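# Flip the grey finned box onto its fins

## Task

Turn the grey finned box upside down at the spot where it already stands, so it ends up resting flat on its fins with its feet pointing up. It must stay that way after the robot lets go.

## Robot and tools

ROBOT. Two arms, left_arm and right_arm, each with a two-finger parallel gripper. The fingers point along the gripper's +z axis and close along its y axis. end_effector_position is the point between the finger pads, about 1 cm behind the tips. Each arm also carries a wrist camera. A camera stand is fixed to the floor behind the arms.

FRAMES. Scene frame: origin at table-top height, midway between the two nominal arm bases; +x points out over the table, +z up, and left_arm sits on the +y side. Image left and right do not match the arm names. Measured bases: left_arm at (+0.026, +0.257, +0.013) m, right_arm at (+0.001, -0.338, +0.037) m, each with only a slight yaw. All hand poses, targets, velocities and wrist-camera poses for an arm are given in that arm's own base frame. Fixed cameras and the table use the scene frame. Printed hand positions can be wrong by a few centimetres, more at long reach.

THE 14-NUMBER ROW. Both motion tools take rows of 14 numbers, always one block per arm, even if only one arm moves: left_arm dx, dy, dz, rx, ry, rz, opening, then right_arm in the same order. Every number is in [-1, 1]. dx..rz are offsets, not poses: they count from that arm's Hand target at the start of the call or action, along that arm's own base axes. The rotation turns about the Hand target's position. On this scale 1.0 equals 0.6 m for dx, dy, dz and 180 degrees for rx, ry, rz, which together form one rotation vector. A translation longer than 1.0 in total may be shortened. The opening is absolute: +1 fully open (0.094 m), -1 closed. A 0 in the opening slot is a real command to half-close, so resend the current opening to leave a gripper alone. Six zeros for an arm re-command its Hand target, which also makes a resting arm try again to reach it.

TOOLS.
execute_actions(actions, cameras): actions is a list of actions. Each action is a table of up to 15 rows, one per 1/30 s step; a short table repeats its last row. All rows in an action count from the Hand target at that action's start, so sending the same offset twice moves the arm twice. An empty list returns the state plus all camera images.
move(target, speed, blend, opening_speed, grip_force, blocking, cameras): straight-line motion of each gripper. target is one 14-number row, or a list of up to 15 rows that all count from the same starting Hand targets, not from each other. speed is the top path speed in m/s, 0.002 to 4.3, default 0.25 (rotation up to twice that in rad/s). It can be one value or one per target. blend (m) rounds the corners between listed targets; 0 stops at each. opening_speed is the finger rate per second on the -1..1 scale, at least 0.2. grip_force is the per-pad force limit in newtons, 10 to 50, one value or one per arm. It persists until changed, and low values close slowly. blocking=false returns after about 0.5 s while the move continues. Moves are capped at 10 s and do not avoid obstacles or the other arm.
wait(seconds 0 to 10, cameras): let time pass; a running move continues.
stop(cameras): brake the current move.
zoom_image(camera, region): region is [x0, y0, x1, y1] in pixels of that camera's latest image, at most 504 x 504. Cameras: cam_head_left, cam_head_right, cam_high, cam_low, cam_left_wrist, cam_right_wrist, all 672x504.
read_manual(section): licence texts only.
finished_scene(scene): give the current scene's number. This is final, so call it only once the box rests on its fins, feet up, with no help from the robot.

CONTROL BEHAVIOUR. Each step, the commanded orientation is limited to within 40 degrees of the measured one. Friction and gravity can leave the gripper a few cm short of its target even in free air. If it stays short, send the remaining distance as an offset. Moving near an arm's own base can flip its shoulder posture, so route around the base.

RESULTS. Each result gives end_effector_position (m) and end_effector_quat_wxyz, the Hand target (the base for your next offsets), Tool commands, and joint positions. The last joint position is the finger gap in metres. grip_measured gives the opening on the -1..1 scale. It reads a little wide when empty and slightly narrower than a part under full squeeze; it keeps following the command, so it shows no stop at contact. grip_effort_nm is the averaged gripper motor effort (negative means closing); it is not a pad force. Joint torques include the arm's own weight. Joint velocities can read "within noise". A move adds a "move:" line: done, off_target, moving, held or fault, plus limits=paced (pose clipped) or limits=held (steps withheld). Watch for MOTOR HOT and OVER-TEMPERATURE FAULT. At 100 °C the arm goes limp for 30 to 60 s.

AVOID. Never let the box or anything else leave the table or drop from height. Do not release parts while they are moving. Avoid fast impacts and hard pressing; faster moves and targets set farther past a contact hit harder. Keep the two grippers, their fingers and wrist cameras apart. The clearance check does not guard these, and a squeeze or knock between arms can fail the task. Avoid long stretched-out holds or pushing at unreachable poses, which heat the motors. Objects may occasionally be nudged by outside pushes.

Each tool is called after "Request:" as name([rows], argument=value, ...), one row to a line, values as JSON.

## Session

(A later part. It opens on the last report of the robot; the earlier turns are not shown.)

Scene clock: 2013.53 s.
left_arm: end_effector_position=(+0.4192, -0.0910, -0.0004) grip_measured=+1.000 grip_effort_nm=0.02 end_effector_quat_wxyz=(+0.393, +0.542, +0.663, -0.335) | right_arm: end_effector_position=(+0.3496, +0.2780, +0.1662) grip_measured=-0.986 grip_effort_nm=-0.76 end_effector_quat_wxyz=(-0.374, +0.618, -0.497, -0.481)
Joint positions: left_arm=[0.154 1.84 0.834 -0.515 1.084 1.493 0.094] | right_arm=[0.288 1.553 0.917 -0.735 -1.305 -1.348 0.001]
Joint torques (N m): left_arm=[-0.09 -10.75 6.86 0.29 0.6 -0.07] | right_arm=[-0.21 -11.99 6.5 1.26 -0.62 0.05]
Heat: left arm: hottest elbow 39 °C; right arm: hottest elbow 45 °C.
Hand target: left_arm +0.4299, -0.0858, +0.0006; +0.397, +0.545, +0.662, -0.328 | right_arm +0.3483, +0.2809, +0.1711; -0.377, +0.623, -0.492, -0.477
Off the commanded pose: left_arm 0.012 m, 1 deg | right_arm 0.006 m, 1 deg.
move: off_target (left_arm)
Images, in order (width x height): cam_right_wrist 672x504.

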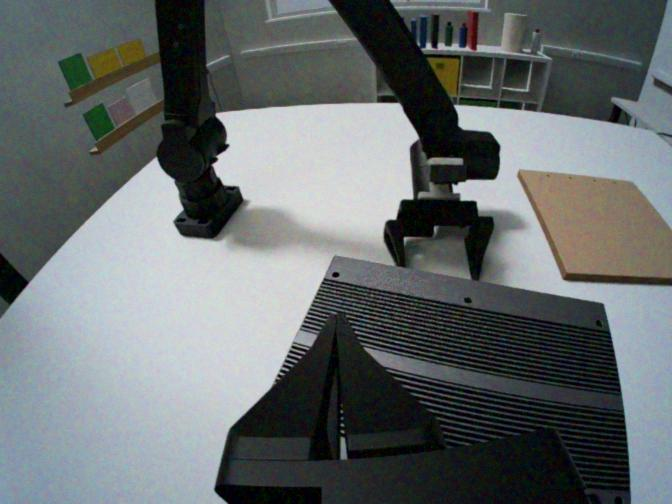

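Request:
move(target=[0,0,0,0,0,0,1,0,-0.08,0.03,0,0,0,-1], speed=0.15, cameras=["all"])

Scene clock: 2020.47 s.
left_arm: end_effector_position=(+0.4192, -0.0910, -0.0004) grip_measured=+1.000 grip_effort_nm=0.02 end_effector_quat_wxyz=(+0.393, +0.542, +0.663, -0.335) | right_arm: end_effector_position=(+0.3327, +0.2345, +0.1817) grip_measured=-0.986 grip_effort_nm=-0.76 end_effector_quat_wxyz=(-0.367, +0.618, -0.496, -0.487)
Joint positions: left_arm=[0.154 1.84 0.834 -0.515 1.084 1.493 0.094] | right_arm=[0.19 1.544 0.954 -1.198 -1.306 -1.766 0.001]
Joint torques (N m): left_arm=[-0.03 -10.75 6.83 0.27 0.6 -0.06] | right_arm=[-1.38 -8.59 9.2 -0.16 -0.65 -0.1]
Heat: left arm: hottest elbow 39 °C; right arm: hottest elbow 44 °C.
Hand target: left_arm +0.4299, -0.0858, +0.0006; +0.397, +0.545, +0.662, -0.328 | right_arm +0.3482, +0.2330, +0.1890; -0.377, +0.623, -0.492, -0.478
Off the commanded pose: left_arm 0.012 m, 1 deg | right_arm 0.017 m, 2 deg.
move: off_target (left_arm, right_arm)

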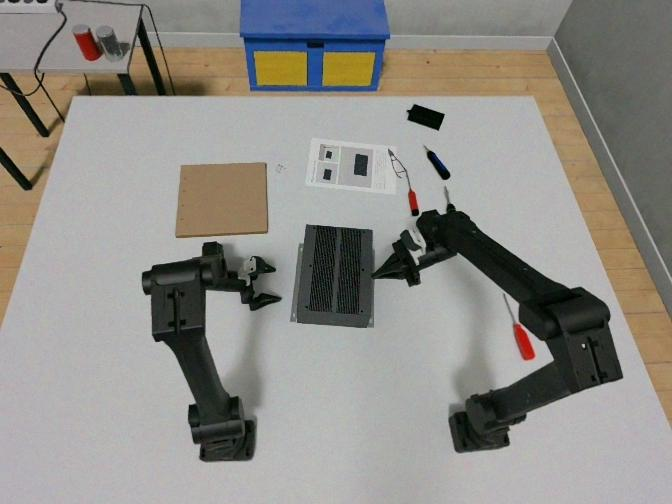

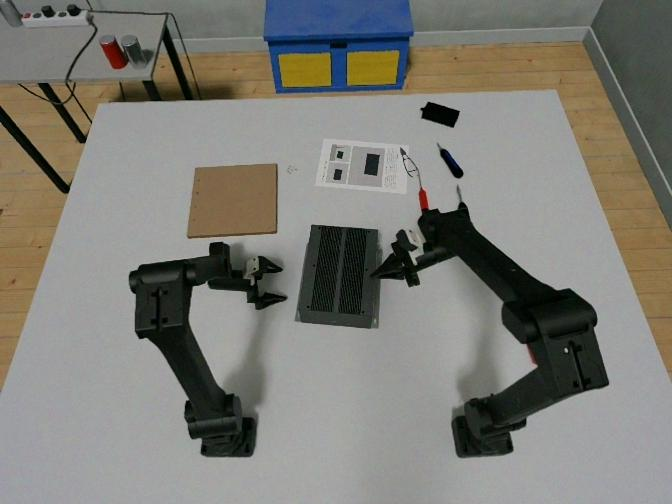

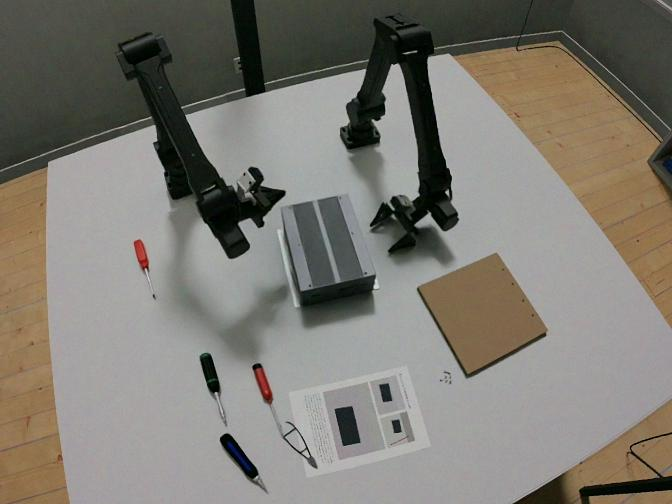

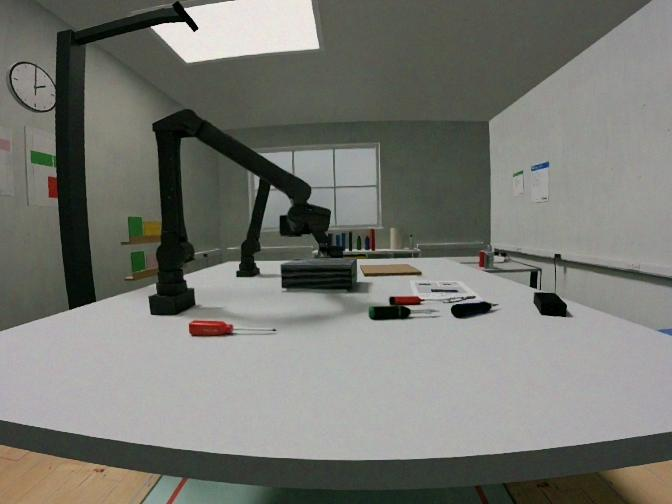

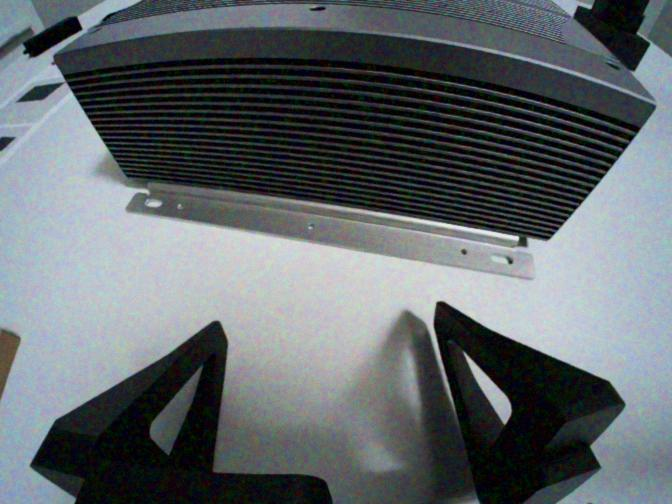

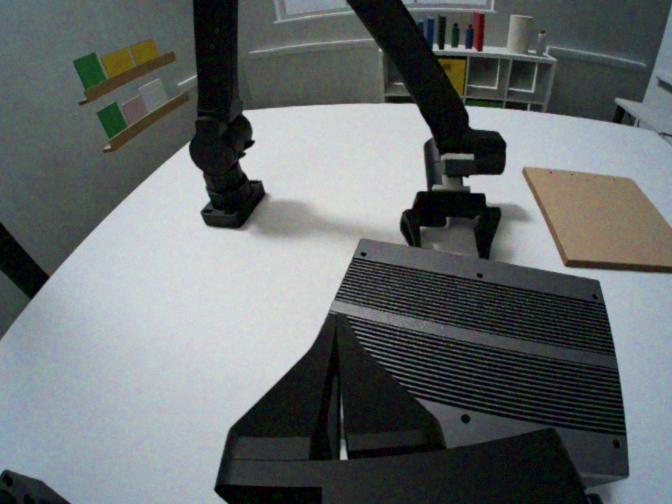

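Request:
move(target=[-0.043,0,0,0,0,-0.086,1,0.0447,-0.0633,-0.2233,0,0,-0.111,-1], speed=0.15, cameras=["cam_left_wrist","cam_right_wrist","cam_head_left"])

Scene clock: 2083.47 s.
left_arm: end_effector_position=(+0.3970, -0.0893, +0.0065) grip_measured=+1.000 grip_effort_nm=0.02 end_effector_quat_wxyz=(+0.351, +0.629, +0.582, -0.377) | right_arm: end_effector_position=(+0.3721, +0.1989, +0.0574) grip_measured=-0.986 grip_effort_nm=-0.76 end_effector_quat_wxyz=(+0.452, -0.533, +0.587, +0.408)
Joint positions: left_arm=[0.156 1.92 0.987 -1.044 1.034 2.037 0.094] | right_arm=[0.09 1.685 0.609 0.121 -1.249 -0.932 0.001]
Joint torques (N m): left_arm=[-0.21 -10.29 6.68 -0.54 0.52 -0.07] | right_arm=[-2.08 -8.47 4.33 1.84 -0.47 0.09]
Heat: left arm: hottest elbow 39 °C; right arm: hottest elbow 46 °C.
Hand target: left_arm +0.4040, -0.0857, +0.0005; +0.349, +0.629, +0.582, -0.378 | right_arm +0.3751, +0.1950, +0.0551; +0.454, -0.528, +0.592, +0.405
Off the commanded pose: left_arm 0.010 m, 0 deg | right_arm 0.005 m, 1 deg.
move: done
Images, in order (width x height): cam_head_left 672x504, cam_left_wrist 672x504, cam_right_wrist 672x504.

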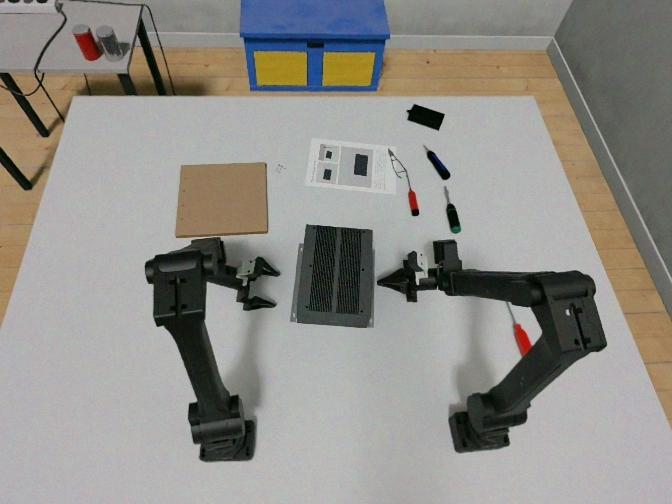

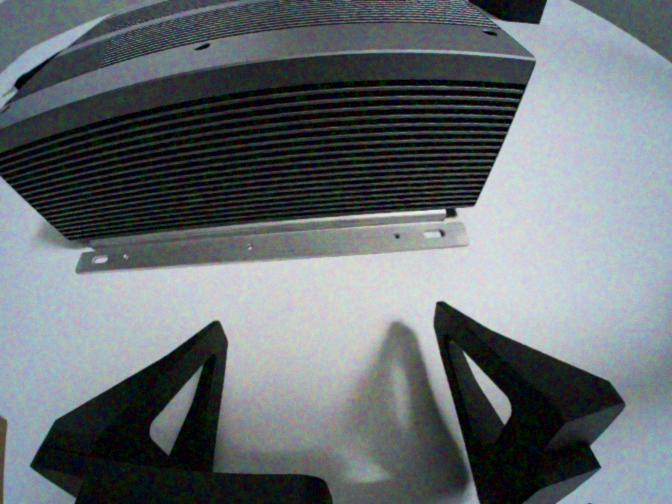

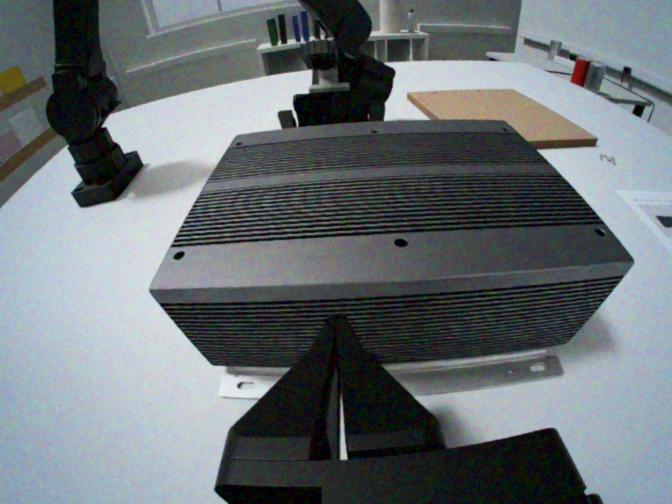

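Request:
move(target=[0.0,-0.065,-0.015,0,0,0,1,-0.028,0.06,-0.01,0,0,0,-1], speed=0.06, cameras=["cam_left_wrist","cam_right_wrist"])

Scene clock: 2093.27 s.
left_arm: end_effector_position=(+0.4080, -0.1212, -0.0009) grip_measured=+1.000 grip_effort_nm=0.02 end_effector_quat_wxyz=(+0.356, +0.634, +0.578, -0.370) | right_arm: end_effector_position=(+0.3641, +0.2149, +0.0518) grip_measured=-0.986 grip_effort_nm=-0.76 end_effector_quat_wxyz=(+0.462, -0.517, +0.602, +0.396)
Joint positions: left_arm=[0.077 1.92 0.973 -0.881 1.059 1.892 0.094] | right_arm=[0.145 1.694 0.532 0.417 -1.177 -0.707 0.001]
Joint torques (N m): left_arm=[-1.49 -11.46 4.33 0.51 0.8 -0.35] | right_arm=[3.14 -8.47 4.11 2.04 -0.39 0.04]
Heat: left arm: hottest elbow 39 °C; right arm: hottest elbow 44 °C.
Hand target: left_arm +0.4041, -0.1249, -0.0084; +0.349, +0.629, +0.582, -0.378 | right_arm +0.3583, +0.2311, +0.0491; +0.454, -0.528, +0.592, +0.405
Off the commanded pose: left_arm 0.009 m, 1 deg | right_arm 0.017 m, 2 deg.
move: off_target (right_arm)
Images, in order (width x height): cam_left_wrist 672x504, cam_right_wrist 672x504.

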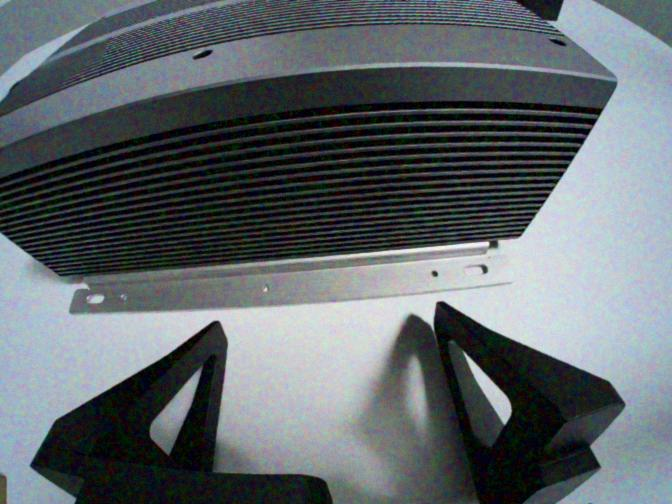

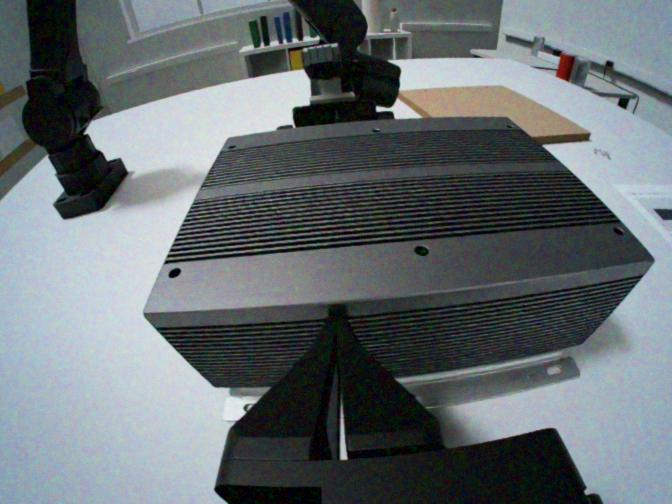

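Request:
move([
  [0.0,-0.03,-0.005,0,0,0,1,0,-0.05,0.0,0,0,0,-1],
  [0.0,-0.03,-0.005,0,0,0,1,-0.032,-0.05,-0.006,0,0,0,-1],
  [0.0,-0.04,-0.005,0,0,0,1,-0.032,0.0,-0.006,0,0,0,-1],
], speed=0.06, cameras=["cam_left_wrist","cam_right_wrist"])

Scene clock: 2103.93 s.
left_arm: end_effector_position=(+0.4084, -0.1380, -0.0049) grip_measured=+1.000 grip_effort_nm=0.02 end_effector_quat_wxyz=(+0.360, +0.632, +0.579, -0.370) | right_arm: end_effector_position=(+0.3404, +0.2182, +0.0438) grip_measured=-0.986 grip_effort_nm=-0.76 end_effector_quat_wxyz=(+0.455, -0.517, +0.605, +0.401)
Joint positions: left_arm=[0.038 1.917 0.949 -0.783 1.075 1.804 0.094] | right_arm=[0.164 1.689 0.473 0.474 -1.167 -0.686 0.001]
Joint torques (N m): left_arm=[-2.96 -11.75 4.18 1.28 0.68 -0.61] | right_arm=[2.32 -7.82 4.21 2.15 -0.48 0.03]
Heat: left arm: hottest elbow 39 °C; right arm: hottest elbow 43 °C.
Hand target: left_arm +0.4041, -0.1489, -0.0114; +0.349, +0.629, +0.582, -0.378 | right_arm +0.3392, +0.2310, +0.0455; +0.454, -0.528, +0.592, +0.405
Off the commanded pose: left_arm 0.013 m, 2 deg | right_arm 0.013 m, 2 deg.
move: off_target (left_arm, right_arm)
Images, in order (width x height): cam_left_wrist 672x504, cam_right_wrist 672x504.

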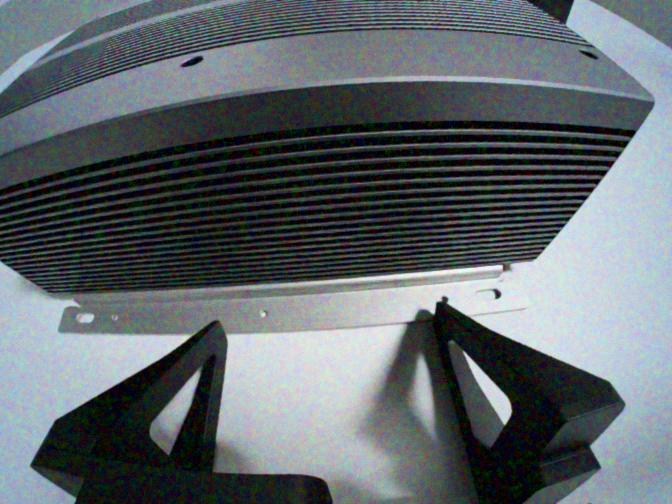

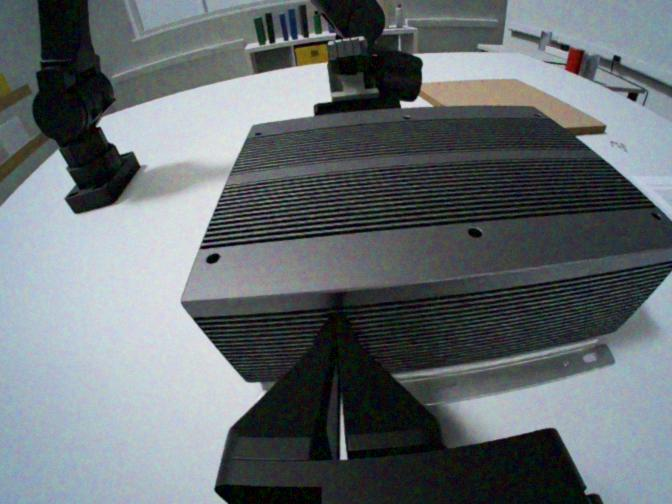

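Request:
move([
  [-0.043,0.01,0.01,0,0,0,1,0,0,0.0,0,0,0,-1],
  [-0.043,-0.035,0.005,0,0,0,1,0,0.0,0,0,0,0,-1],
], speed=0.06, cameras=["cam_left_wrist","cam_right_wrist"])

Scene clock: 2113.17 s.
left_arm: end_effector_position=(+0.3878, -0.1416, -0.0023) grip_measured=+1.000 grip_effort_nm=0.02 end_effector_quat_wxyz=(+0.363, +0.613, +0.600, -0.365) | right_arm: end_effector_position=(+0.3404, +0.2182, +0.0438) grip_measured=-0.986 grip_effort_nm=-0.76 end_effector_quat_wxyz=(+0.454, -0.517, +0.605, +0.401)
Joint positions: left_arm=[0.032 1.851 0.845 -0.65 1.08 1.675 0.094] | right_arm=[0.164 1.689 0.473 0.474 -1.167 -0.685 0.001]
Joint torques (N m): left_arm=[-6.77 -10.4 4.31 1.24 0.72 -0.34] | right_arm=[1.79 -7.53 4.21 2.45 -0.48 0.03]
Heat: left arm: hottest elbow 38 °C; right arm: hottest elbow 42 °C.
Hand target: left_arm +0.3782, -0.1698, -0.0085; +0.349, +0.629, +0.582, -0.378 | right_arm +0.3392, +0.2310, +0.0455; +0.454, -0.528, +0.592, +0.405
Off the commanded pose: left_arm 0.030 m, 4 deg | right_arm 0.013 m, 2 deg.
move: off_target (left_arm, right_arm)
Images, in order (width x height): cam_left_wrist 672x504, cam_right_wrist 672x504.

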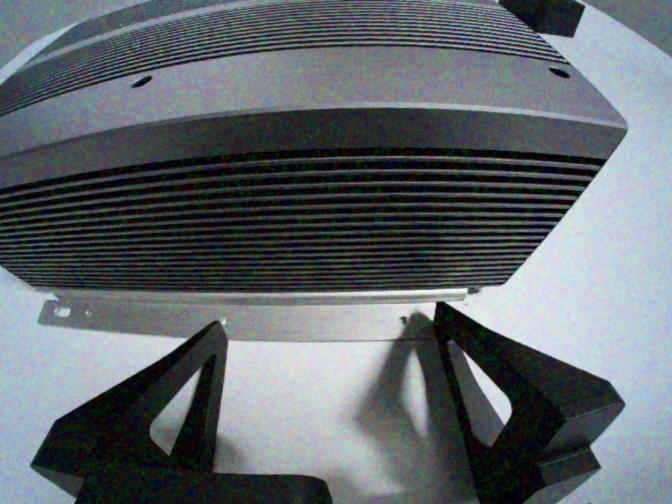

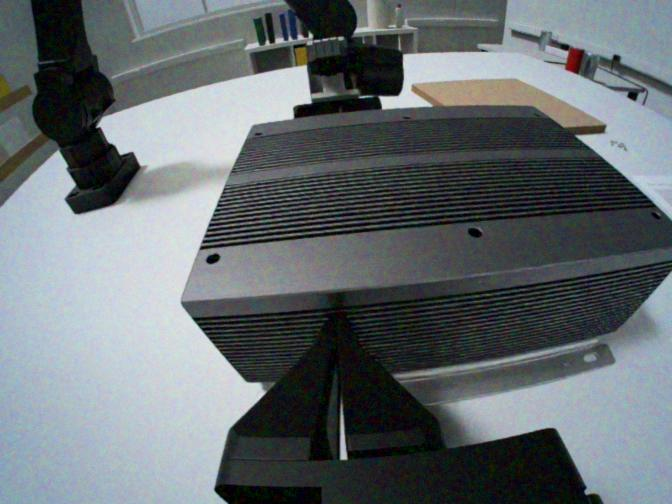

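Request:
move(target=[0.0,-0.095,0.0,0,0,0,1,0,0.178,0.056,0,0,0,-1], speed=0.05, cameras=["cam_right_wrist"])

Scene clock: 2127.30 s.
left_arm: end_effector_position=(+0.4043, -0.1410, +0.0000) grip_measured=+1.000 grip_effort_nm=0.02 end_effector_quat_wxyz=(+0.379, +0.598, +0.626, -0.327) | right_arm: end_effector_position=(+0.3646, +0.2274, +0.0449) grip_measured=-0.986 grip_effort_nm=-0.76 end_effector_quat_wxyz=(+0.458, -0.438, +0.692, +0.345)
Joint positions: left_arm=[0.025 1.807 0.801 -0.442 1.044 1.479 0.094] | right_arm=[0.24 1.652 0.437 0.643 -0.887 -0.381 0.001]
Joint torques (N m): left_arm=[-16.38 -9.35 4.14 2.24 1.91 -0.79] | right_arm=[17.2 -9.7 8.61 3.33 -3.28 0]
Heat: left arm: hottest elbow 38 °C; right arm: hottest elbow 41 °C.
Hand target: left_arm +0.3782, -0.2268, -0.0084; +0.349, +0.629, +0.582, -0.378 | right_arm +0.3391, +0.3379, +0.0792; +0.454, -0.528, +0.592, +0.405
Off the commanded pose: left_arm 0.090 m, 9 deg | right_arm 0.118 m, 17 deg.
move: off_target (left_arm, right_arm)
Images, in order (width x height): cam_right_wrist 672x504.

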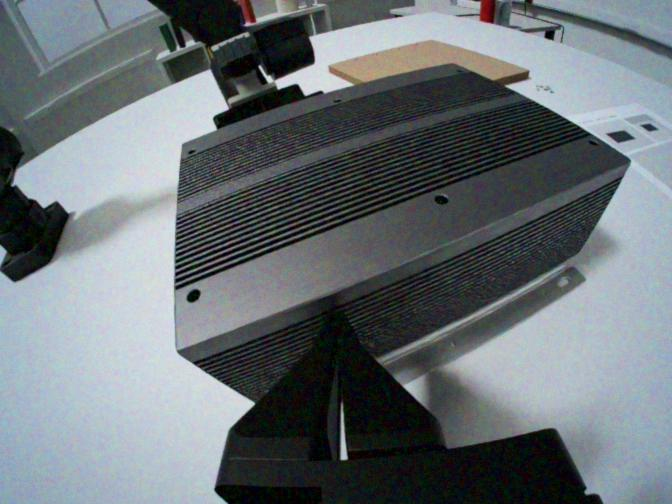

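Request:
move(target=[-0.0,0,0.0,0,0,0,1,-0.06,0.0,0.0,0,0,0.11,-1], speed=0.05, cameras=["cam_right_wrist","cam_left_wrist"])

Scene clock: 2143.43 s.
left_arm: end_effector_position=(+0.4382, -0.1552, +0.0073) grip_measured=+1.000 grip_effort_nm=0.03 end_effector_quat_wxyz=(+0.397, +0.644, +0.594, -0.275) | right_arm: end_effector_position=(+0.2362, +0.2934, +0.0447) grip_measured=-0.986 grip_effort_nm=-0.77 end_effector_quat_wxyz=(-0.311, +0.583, -0.550, -0.510)
Joint positions: left_arm=[-0.022 1.809 0.859 -0.371 0.988 1.495 0.094] | right_arm=[0.444 1.628 0.492 0.099 -1.232 -0.803 0.001]
Joint torques (N m): left_arm=[-12.4 -9.7 1.77 -0.8 3.61 -1.04] | right_arm=[1.14 -7.88 15.46 2.32 -0.28 -0.26]
Heat: left arm: hottest elbow 37 °C; right arm: hottest elbow 43 °C.
Hand target: left_arm +0.3781, -0.2269, -0.0085; +0.349, +0.629, +0.582, -0.379 | right_arm +0.3030, +0.3378, +0.0790; -0.378, +0.622, -0.493, -0.477
Off the commanded pose: left_arm 0.095 m, 13 deg | right_arm 0.087 m, 12 deg.
move: off_target (left_arm, right_arm)
Images, in order (width x height): cam_left_wrist 672x504, cam_right_wrist 672x504.

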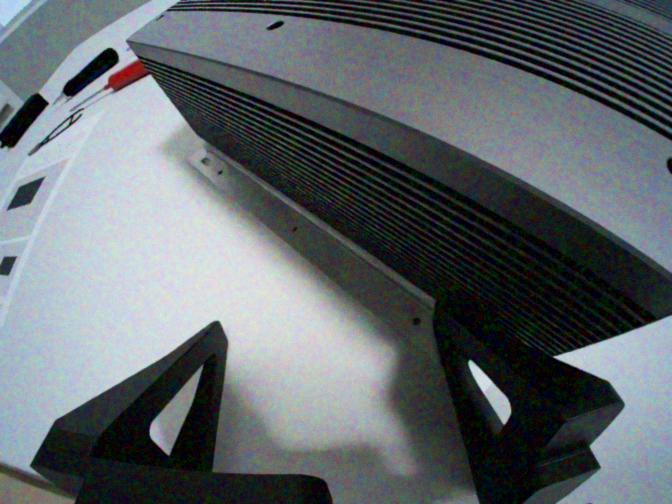

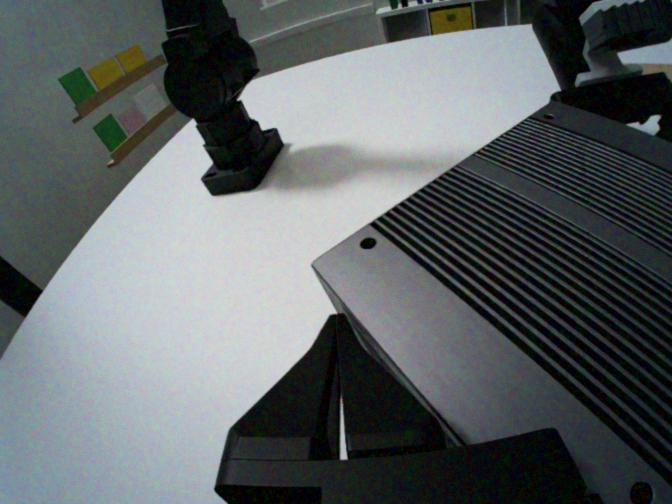

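Request:
move(target=[0.08,0.25,0.03,0,0,0,1,-0.07,-0.21,-0.02,0,0,0,-1], speed=0.1, cameras=["all"])

Scene clock: 2157.60 s.
left_arm: end_effector_position=(+0.4188, -0.0802, +0.0158) grip_measured=+1.000 grip_effort_nm=0.03 end_effector_quat_wxyz=(+0.351, +0.629, +0.583, -0.377) | right_arm: end_effector_position=(+0.2478, +0.2139, +0.0656) grip_measured=-0.986 grip_effort_nm=-0.76 end_effector_quat_wxyz=(-0.371, +0.621, -0.493, -0.484)
Joint positions: left_arm=[0.169 1.943 1.065 -1.118 1.029 2.058 0.094] | right_arm=[0.175 1.622 0.611 -0.818 -1.303 -1.821 0.001]
Joint torques (N m): left_arm=[-0.21 -11.16 7.15 -0.59 0.51 -0.07] | right_arm=[-1.85 -6.71 5.9 -0.5 -0.59 -0.17]
Heat: left arm: hottest wrist yaw 41 °C; right arm: hottest elbow 46 °C.
Hand target: left_arm +0.4262, -0.0768, +0.0095; +0.349, +0.629, +0.582, -0.379 | right_arm +0.2611, +0.2118, +0.0670; -0.378, +0.622, -0.493, -0.477
Off the commanded pose: left_arm 0.010 m, 0 deg | right_arm 0.013 m, 1 deg.
move: off_target (right_arm)

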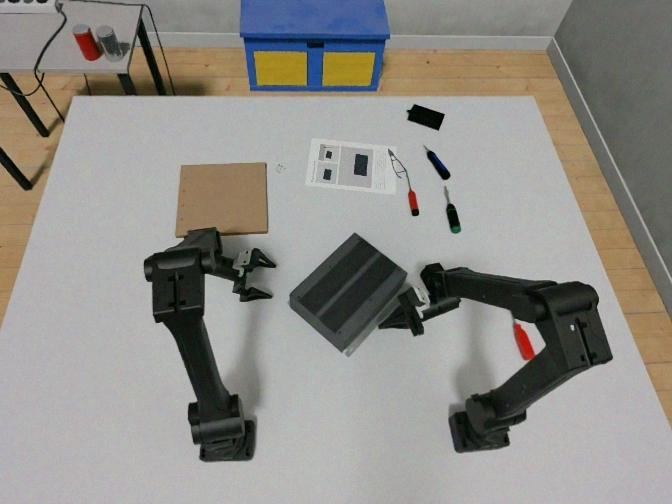

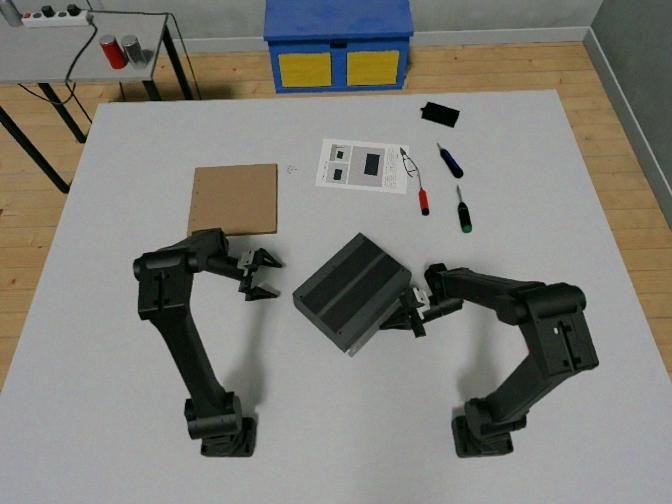

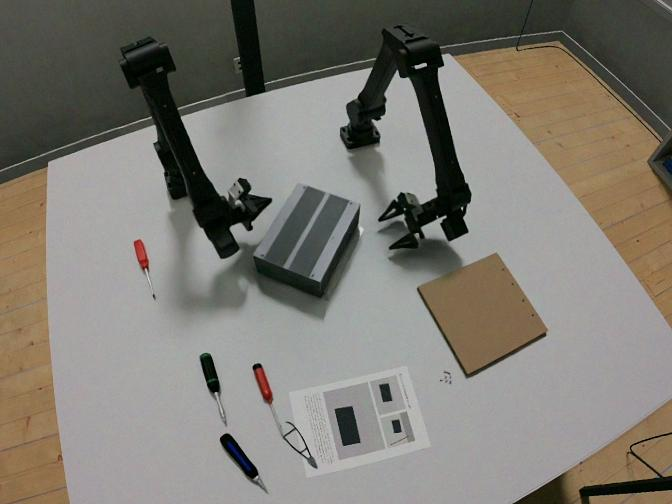

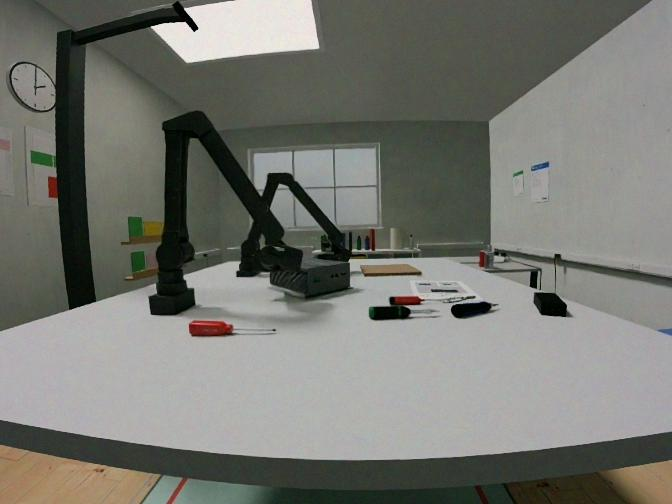

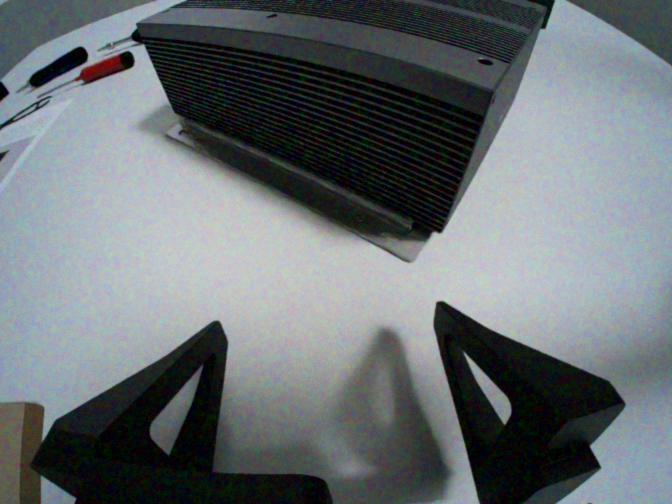

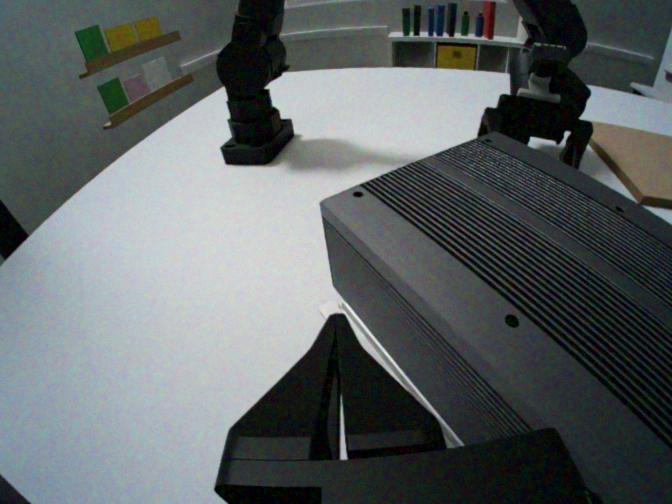

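Request:
move([
  [0,0,0,0,0,0,1,0,-0.12,0,0,0,-0.04,-1],
  [0,0,0,0,0,0,1,0.278,-0.187,-0.053,0,0,-0.133,-1],
], speed=0.15, blend=[0.03,0], cameras=["cam_right_wrist","cam_head_left"])

Scene clock: 2280.97 s.
left_arm: end_effector_position=(+0.4188, -0.0802, +0.0158) grip_measured=+1.000 grip_effort_nm=0.03 end_effector_quat_wxyz=(+0.351, +0.629, +0.583, -0.377) | right_arm: end_effector_position=(+0.4247, +0.1042, +0.0301) grip_measured=-0.986 grip_effort_nm=-0.76 end_effector_quat_wxyz=(+0.463, -0.506, +0.610, +0.397)
Joint positions: left_arm=[0.169 1.943 1.065 -1.118 1.029 2.058 0.094] | right_arm=[-0.153 1.863 0.844 -0.489 -1.311 -1.489 0.001]
Joint torques (N m): left_arm=[-0.38 -11.11 7.13 -0.61 0.51 -0.06] | right_arm=[-1.67 -13.04 3.95 1.07 -0.65 0.07]
Heat: left arm: hottest elbow 40 °C; right arm: hottest elbow 41 °C.
Hand target: left_arm +0.4262, -0.0768, +0.0095; +0.349, +0.629, +0.582, -0.379 | right_arm +0.4280, +0.0996, +0.0353; +0.469, -0.506, +0.611, +0.388
Off the commanded pose: left_arm 0.010 m, 0 deg | right_arm 0.008 m, 1 deg.
move: done
Images, in order (width x height): cam_head_left 672x504, cam_right_wrist 672x504.

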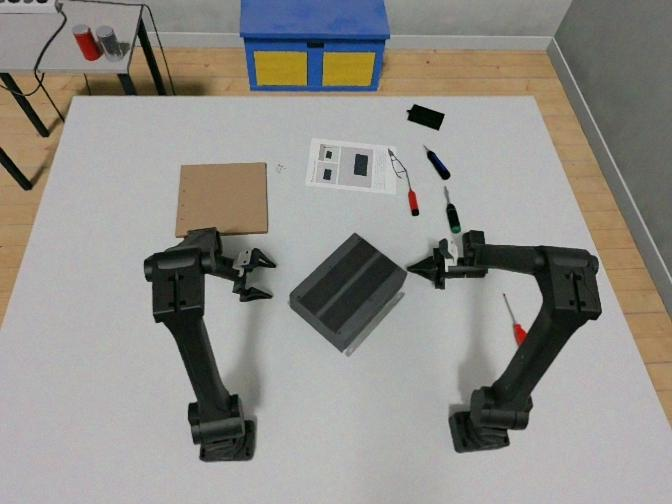

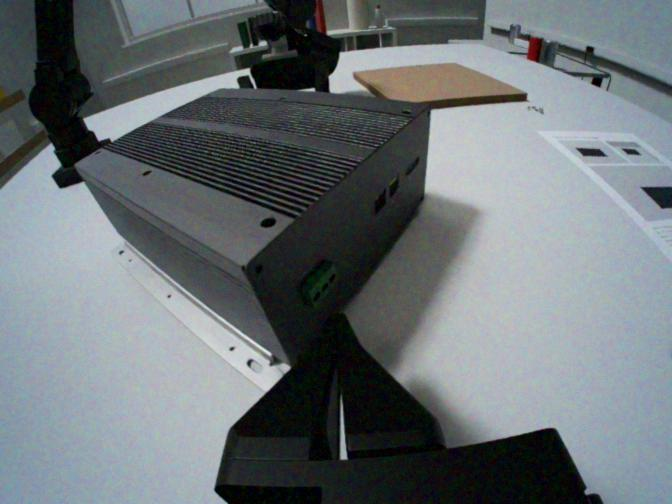

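Request:
move([
  [0,0,0,0,0,0,1,0,-0.05,0,0,0,0,-1],
  [0,0,0,0,0,0,1,-0.127,-0.02,0,0,0,0,-1],
  [0,0,0,0,0,0,1,-0.1225,0.0215,0,0,0,0,-1],
  [0,0,0,0,0,0,1,-0.0507,0.0913,0,0,0,0,-1],
  [0,0,0,0,0,0,1,-0.001,0.1235,0,0,0,0,-1],
], speed=0.08, blend=[0.01,0.01,0.005,0.01,0], cameras=["cam_right_wrist","cam_head_left"])

Scene clock: 2351.70 s.
left_arm: end_effector_position=(+0.4188, -0.0802, +0.0158) grip_measured=+1.000 grip_effort_nm=0.03 end_effector_quat_wxyz=(+0.351, +0.629, +0.583, -0.377) | right_arm: end_effector_position=(+0.4151, +0.1625, +0.0314) grip_measured=-0.986 grip_effort_nm=-0.76 end_effector_quat_wxyz=(+0.462, -0.492, +0.623, +0.394)
Joint positions: left_arm=[0.169 1.943 1.065 -1.118 1.029 2.058 0.094] | right_arm=[-0.005 1.807 0.678 0.171 -1.246 -0.895 0.001]
Joint torques (N m): left_arm=[-0.38 -11.11 7.12 -0.59 0.52 -0.07] | right_arm=[1.14 -9.58 6.08 2.33 -0.25 0.07]
Heat: left arm: hottest elbow 40 °C; right arm: hottest elbow 38 °C.
Hand target: left_arm +0.4262, -0.0768, +0.0095; +0.349, +0.629, +0.582, -0.379 | right_arm +0.4274, +0.1737, +0.0353; +0.469, -0.506, +0.611, +0.388
Off the commanded pose: left_arm 0.010 m, 0 deg | right_arm 0.017 m, 2 deg.
move: off_target (right_arm)
Images, in order (width x height): cam_head_left 672x504, cam_right_wrist 672x504.

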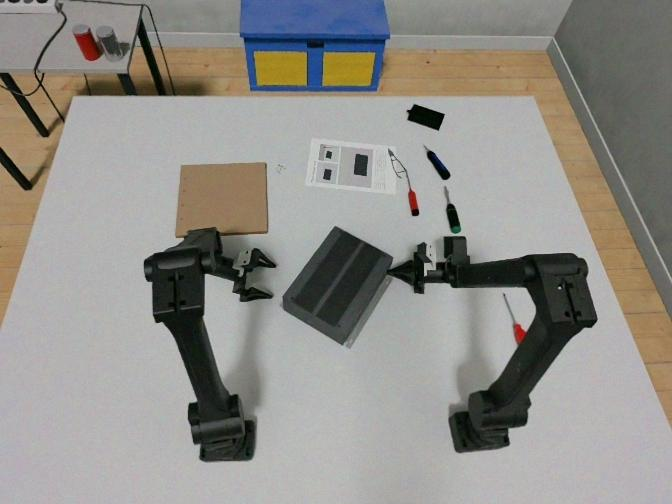

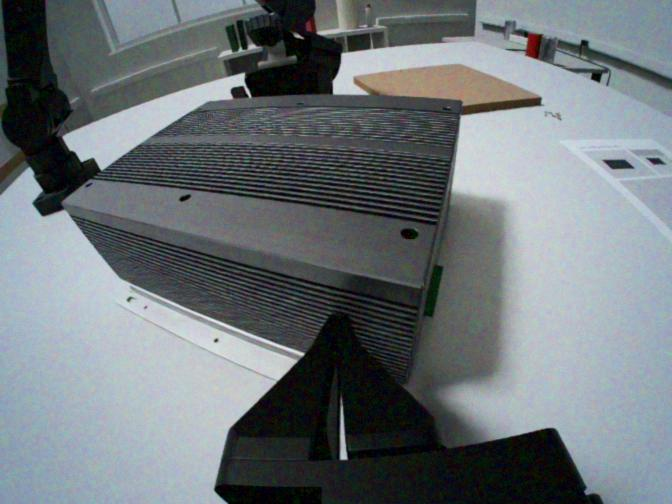

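Request:
move([
  [0,0,0,0,0,0,1,0.04,0.0433,0,0,0,0,-1],
  [0,0,0,0,0,0,1,0.068,0.091,0,0,0,0,-1],
  [0,0,0,0,0,0,1,0.085,0.138,0,0,0,0,-1],
], speed=0.08, blend=[0.01,0.01,0], cameras=["cam_right_wrist","cam_head_left"])

Scene clock: 2360.43 s.
left_arm: end_effector_position=(+0.4188, -0.0802, +0.0158) grip_measured=+1.000 grip_effort_nm=0.03 end_effector_quat_wxyz=(+0.351, +0.629, +0.583, -0.377) | right_arm: end_effector_position=(+0.4717, +0.2317, +0.0313) grip_measured=-0.986 grip_effort_nm=-0.76 end_effector_quat_wxyz=(+0.466, -0.490, +0.629, +0.384)
Joint positions: left_arm=[0.169 1.943 1.065 -1.118 1.029 2.058 0.094] | right_arm=[0.157 1.907 0.8 0.453 -1.108 -0.574 0.001]
Joint torques (N m): left_arm=[-0.32 -11.11 7.17 -0.62 0.52 -0.06] | right_arm=[2.9 -11.52 7.13 2.24 -0.36 0.06]
Heat: left arm: hottest elbow 40 °C; right arm: hottest elbow 38 °C.
Hand target: left_arm +0.4262, -0.0768, +0.0095; +0.349, +0.629, +0.582, -0.379 | right_arm +0.4783, +0.2565, +0.0352; +0.469, -0.506, +0.611, +0.388
Off the commanded pose: left_arm 0.010 m, 0 deg | right_arm 0.026 m, 3 deg.
move: off_target (right_arm)
Images, in order (width x height): cam_head_left 672x504, cam_right_wrist 672x504.

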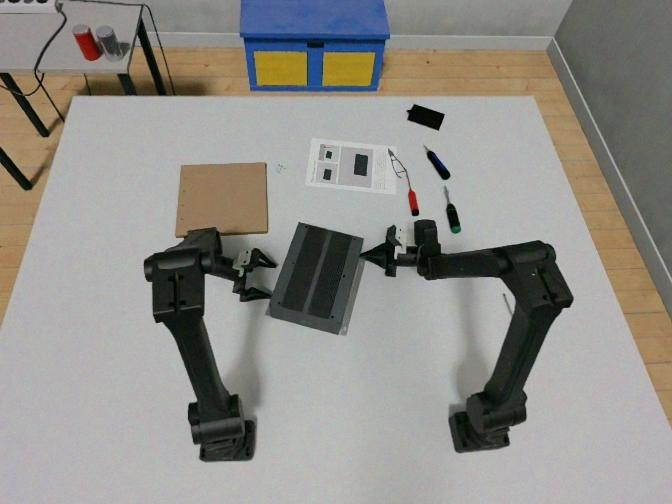

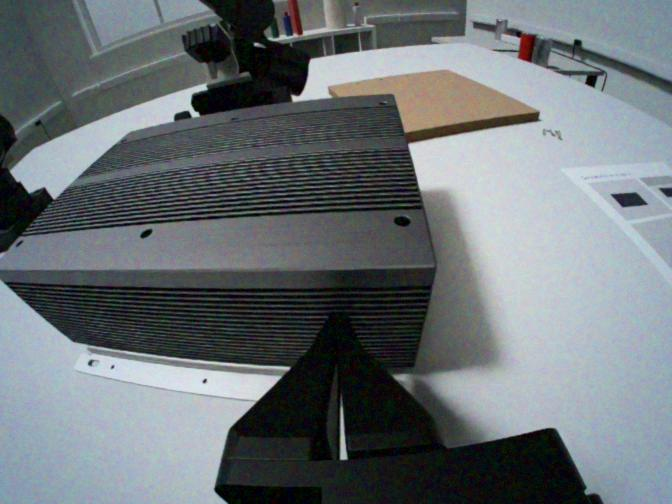

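Request:
move(target=[0.0,0.06,0,0,0,0.044,1,0,-0.09,0,0,0,0,-1], speed=0.1, cameras=["cam_left_wrist","cam_head_left"])

Scene clock: 2378.87 s.
left_arm: end_effector_position=(+0.4259, -0.0437, +0.0090) grip_measured=+1.000 grip_effort_nm=0.03 end_effector_quat_wxyz=(+0.373, +0.593, +0.619, -0.355) | right_arm: end_effector_position=(+0.4640, +0.2050, +0.0253) grip_measured=-0.986 grip_effort_nm=-0.76 end_effector_quat_wxyz=(+0.456, -0.501, +0.619, +0.397)
Joint positions: left_arm=[0.257 1.943 1.043 -1.046 1.042 2.001 0.094] | right_arm=[0.093 1.908 0.811 0.285 -1.192 -0.738 0.001]
Joint torques (N m): left_arm=[-0.09 -13.63 4.51 0.27 0.78 -0.34] | right_arm=[-0.73 -12.69 6.5 1.25 -0.71 -0.12]
Heat: left arm: hottest elbow 40 °C; right arm: hottest elbow 38 °C.
Hand target: left_arm +0.4261, -0.0408, +0.0095; +0.375, +0.587, +0.624, -0.354 | right_arm +0.4783, +0.2025, +0.0353; +0.469, -0.506, +0.611, +0.388
Off the commanded pose: left_arm 0.003 m, 1 deg | right_arm 0.018 m, 2 deg.
move: off_target (right_arm)
Images, in order (width x height): cam_head_left 672x504, cam_left_wrist 672x504.

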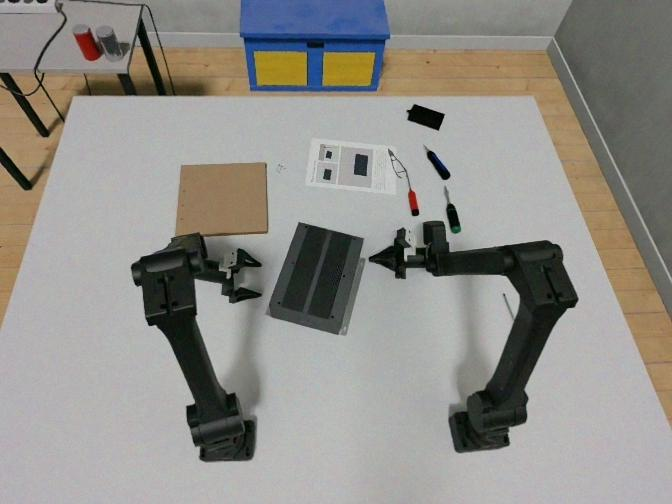

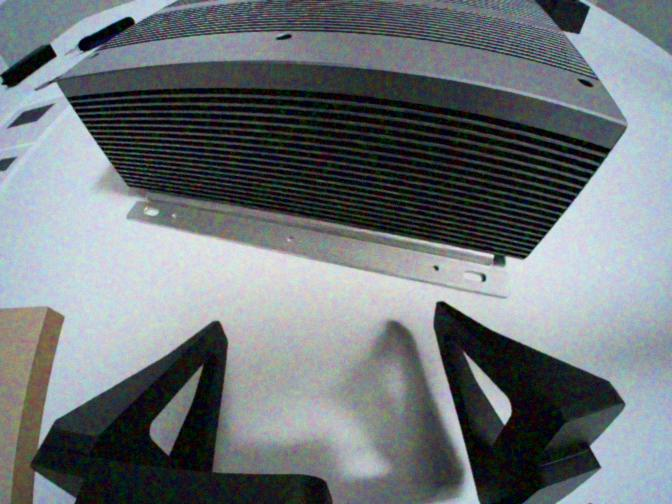

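Request:
move([
  [0.0,-0.02,-0.017,0,0,0,1,0,-0.05,0,0,0,0,-1],
  [-0.02,-0.24,-0.017,0,0,0.0,1,-0.05,-0.2,0,0,0,0,-1],
], speed=0.08, cameras=["cam_left_wrist","cam_head_left"])

Scene clock: 2390.53 s.
left_arm: end_effector_position=(+0.4178, -0.1693, -0.0015) grip_measured=+1.000 grip_effort_nm=0.03 end_effector_quat_wxyz=(+0.381, +0.581, +0.629, -0.349) | right_arm: end_effector_position=(+0.4363, +0.0897, +0.0330) grip_measured=-0.986 grip_effort_nm=-0.76 end_effector_quat_wxyz=(+0.461, -0.505, +0.613, +0.395)
Joint positions: left_arm=[-0.038 1.842 0.823 -0.327 1.072 1.319 0.094] | right_arm=[-0.183 1.886 0.907 -0.625 -1.306 -1.586 0.001]
Joint torques (N m): left_arm=[-4.13 -12.16 4.72 1.72 0.47 -0.51] | right_arm=[-1.26 -11.58 6.42 -0.01 -0.85 -0.12]
Heat: left arm: hottest elbow 39 °C; right arm: hottest elbow 39 °C.
Hand target: left_arm +0.4142, -0.1848, -0.0006; +0.375, +0.588, +0.624, -0.353 | right_arm +0.4483, +0.0825, +0.0353; +0.469, -0.506, +0.611, +0.388
Off the commanded pose: left_arm 0.016 m, 1 deg | right_arm 0.014 m, 1 deg.
move: off_target (left_arm, right_arm)
Images, in order (width x height): cam_head_left 672x504, cam_left_wrist 672x504.

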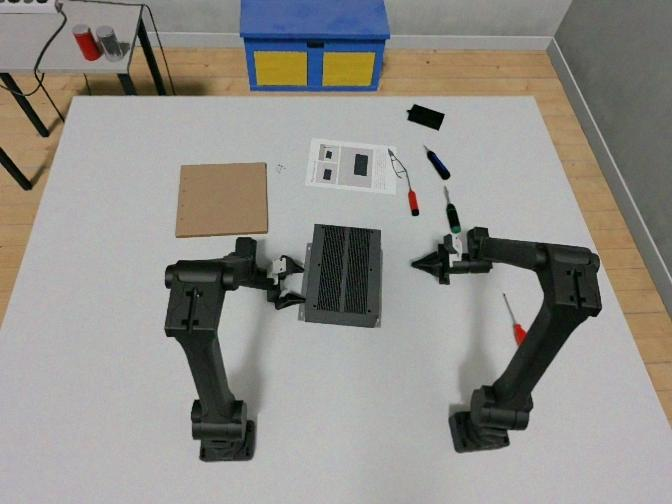

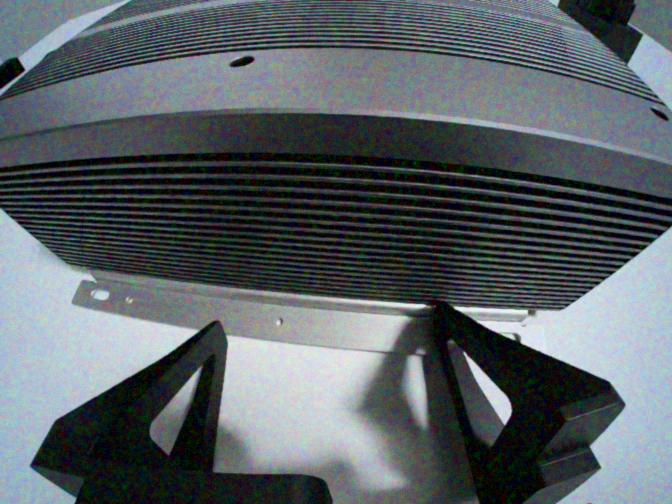

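Request:
move(target=[-0.0,-0.05,0.0,0,0,0.0,1,0,0,0,0,0,0,-1], speed=0.05, cameras=["cam_left_wrist","cam_right_wrist"])

Scene clock: 2397.67 s.
left_arm: end_effector_position=(+0.4208, -0.1958, -0.0009) grip_measured=+1.000 grip_effort_nm=0.03 end_effector_quat_wxyz=(+0.381, +0.579, +0.632, -0.347) | right_arm: end_effector_position=(+0.4363, +0.0897, +0.0330) grip_measured=-0.986 grip_effort_nm=-0.76 end_effector_quat_wxyz=(+0.462, -0.505, +0.613, +0.395)
Joint positions: left_arm=[-0.104 1.838 0.807 -0.19 1.048 1.175 0.094] | right_arm=[-0.183 1.886 0.907 -0.625 -1.306 -1.587 0.001]
Joint torques (N m): left_arm=[-4.95 -12.16 4.78 1.81 0.51 -0.45] | right_arm=[-1.49 -11.46 6.48 -0.06 -0.87 -0.14]
Heat: left arm: hottest elbow 39 °C; right arm: hottest elbow 39 °C.
Hand target: left_arm +0.4142, -0.2148, -0.0007; +0.375, +0.587, +0.624, -0.353 | right_arm +0.4483, +0.0825, +0.0353; +0.469, -0.506, +0.611, +0.388
Off the commanded pose: left_arm 0.020 m, 2 deg | right_arm 0.014 m, 1 deg.
move: off_target (left_arm, right_arm)
Images, in order (width x height): cam_left_wrist 672x504, cam_right_wrist 672x504.

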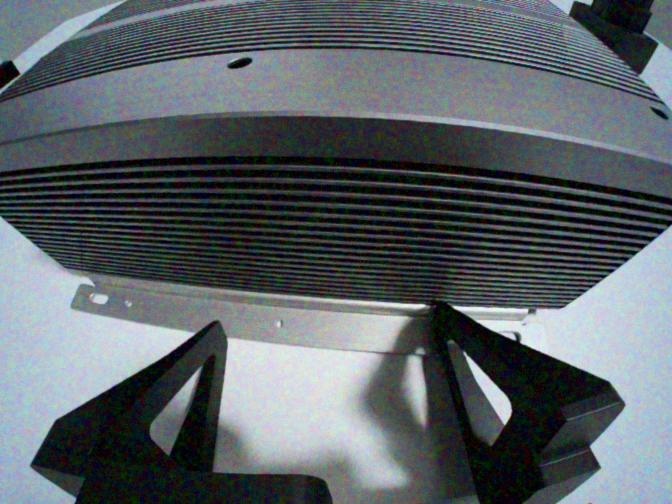

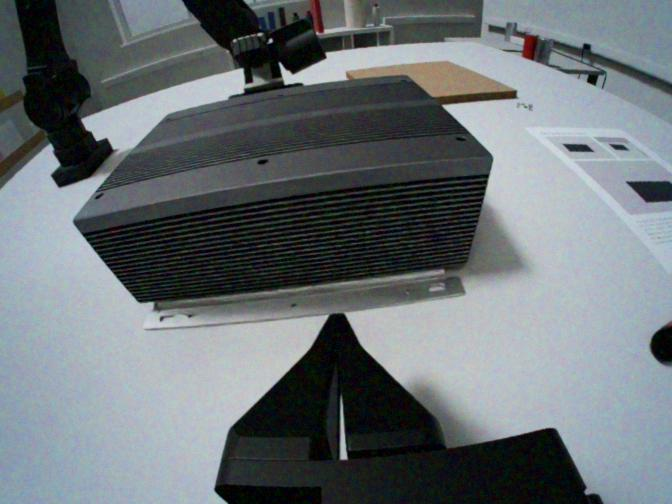

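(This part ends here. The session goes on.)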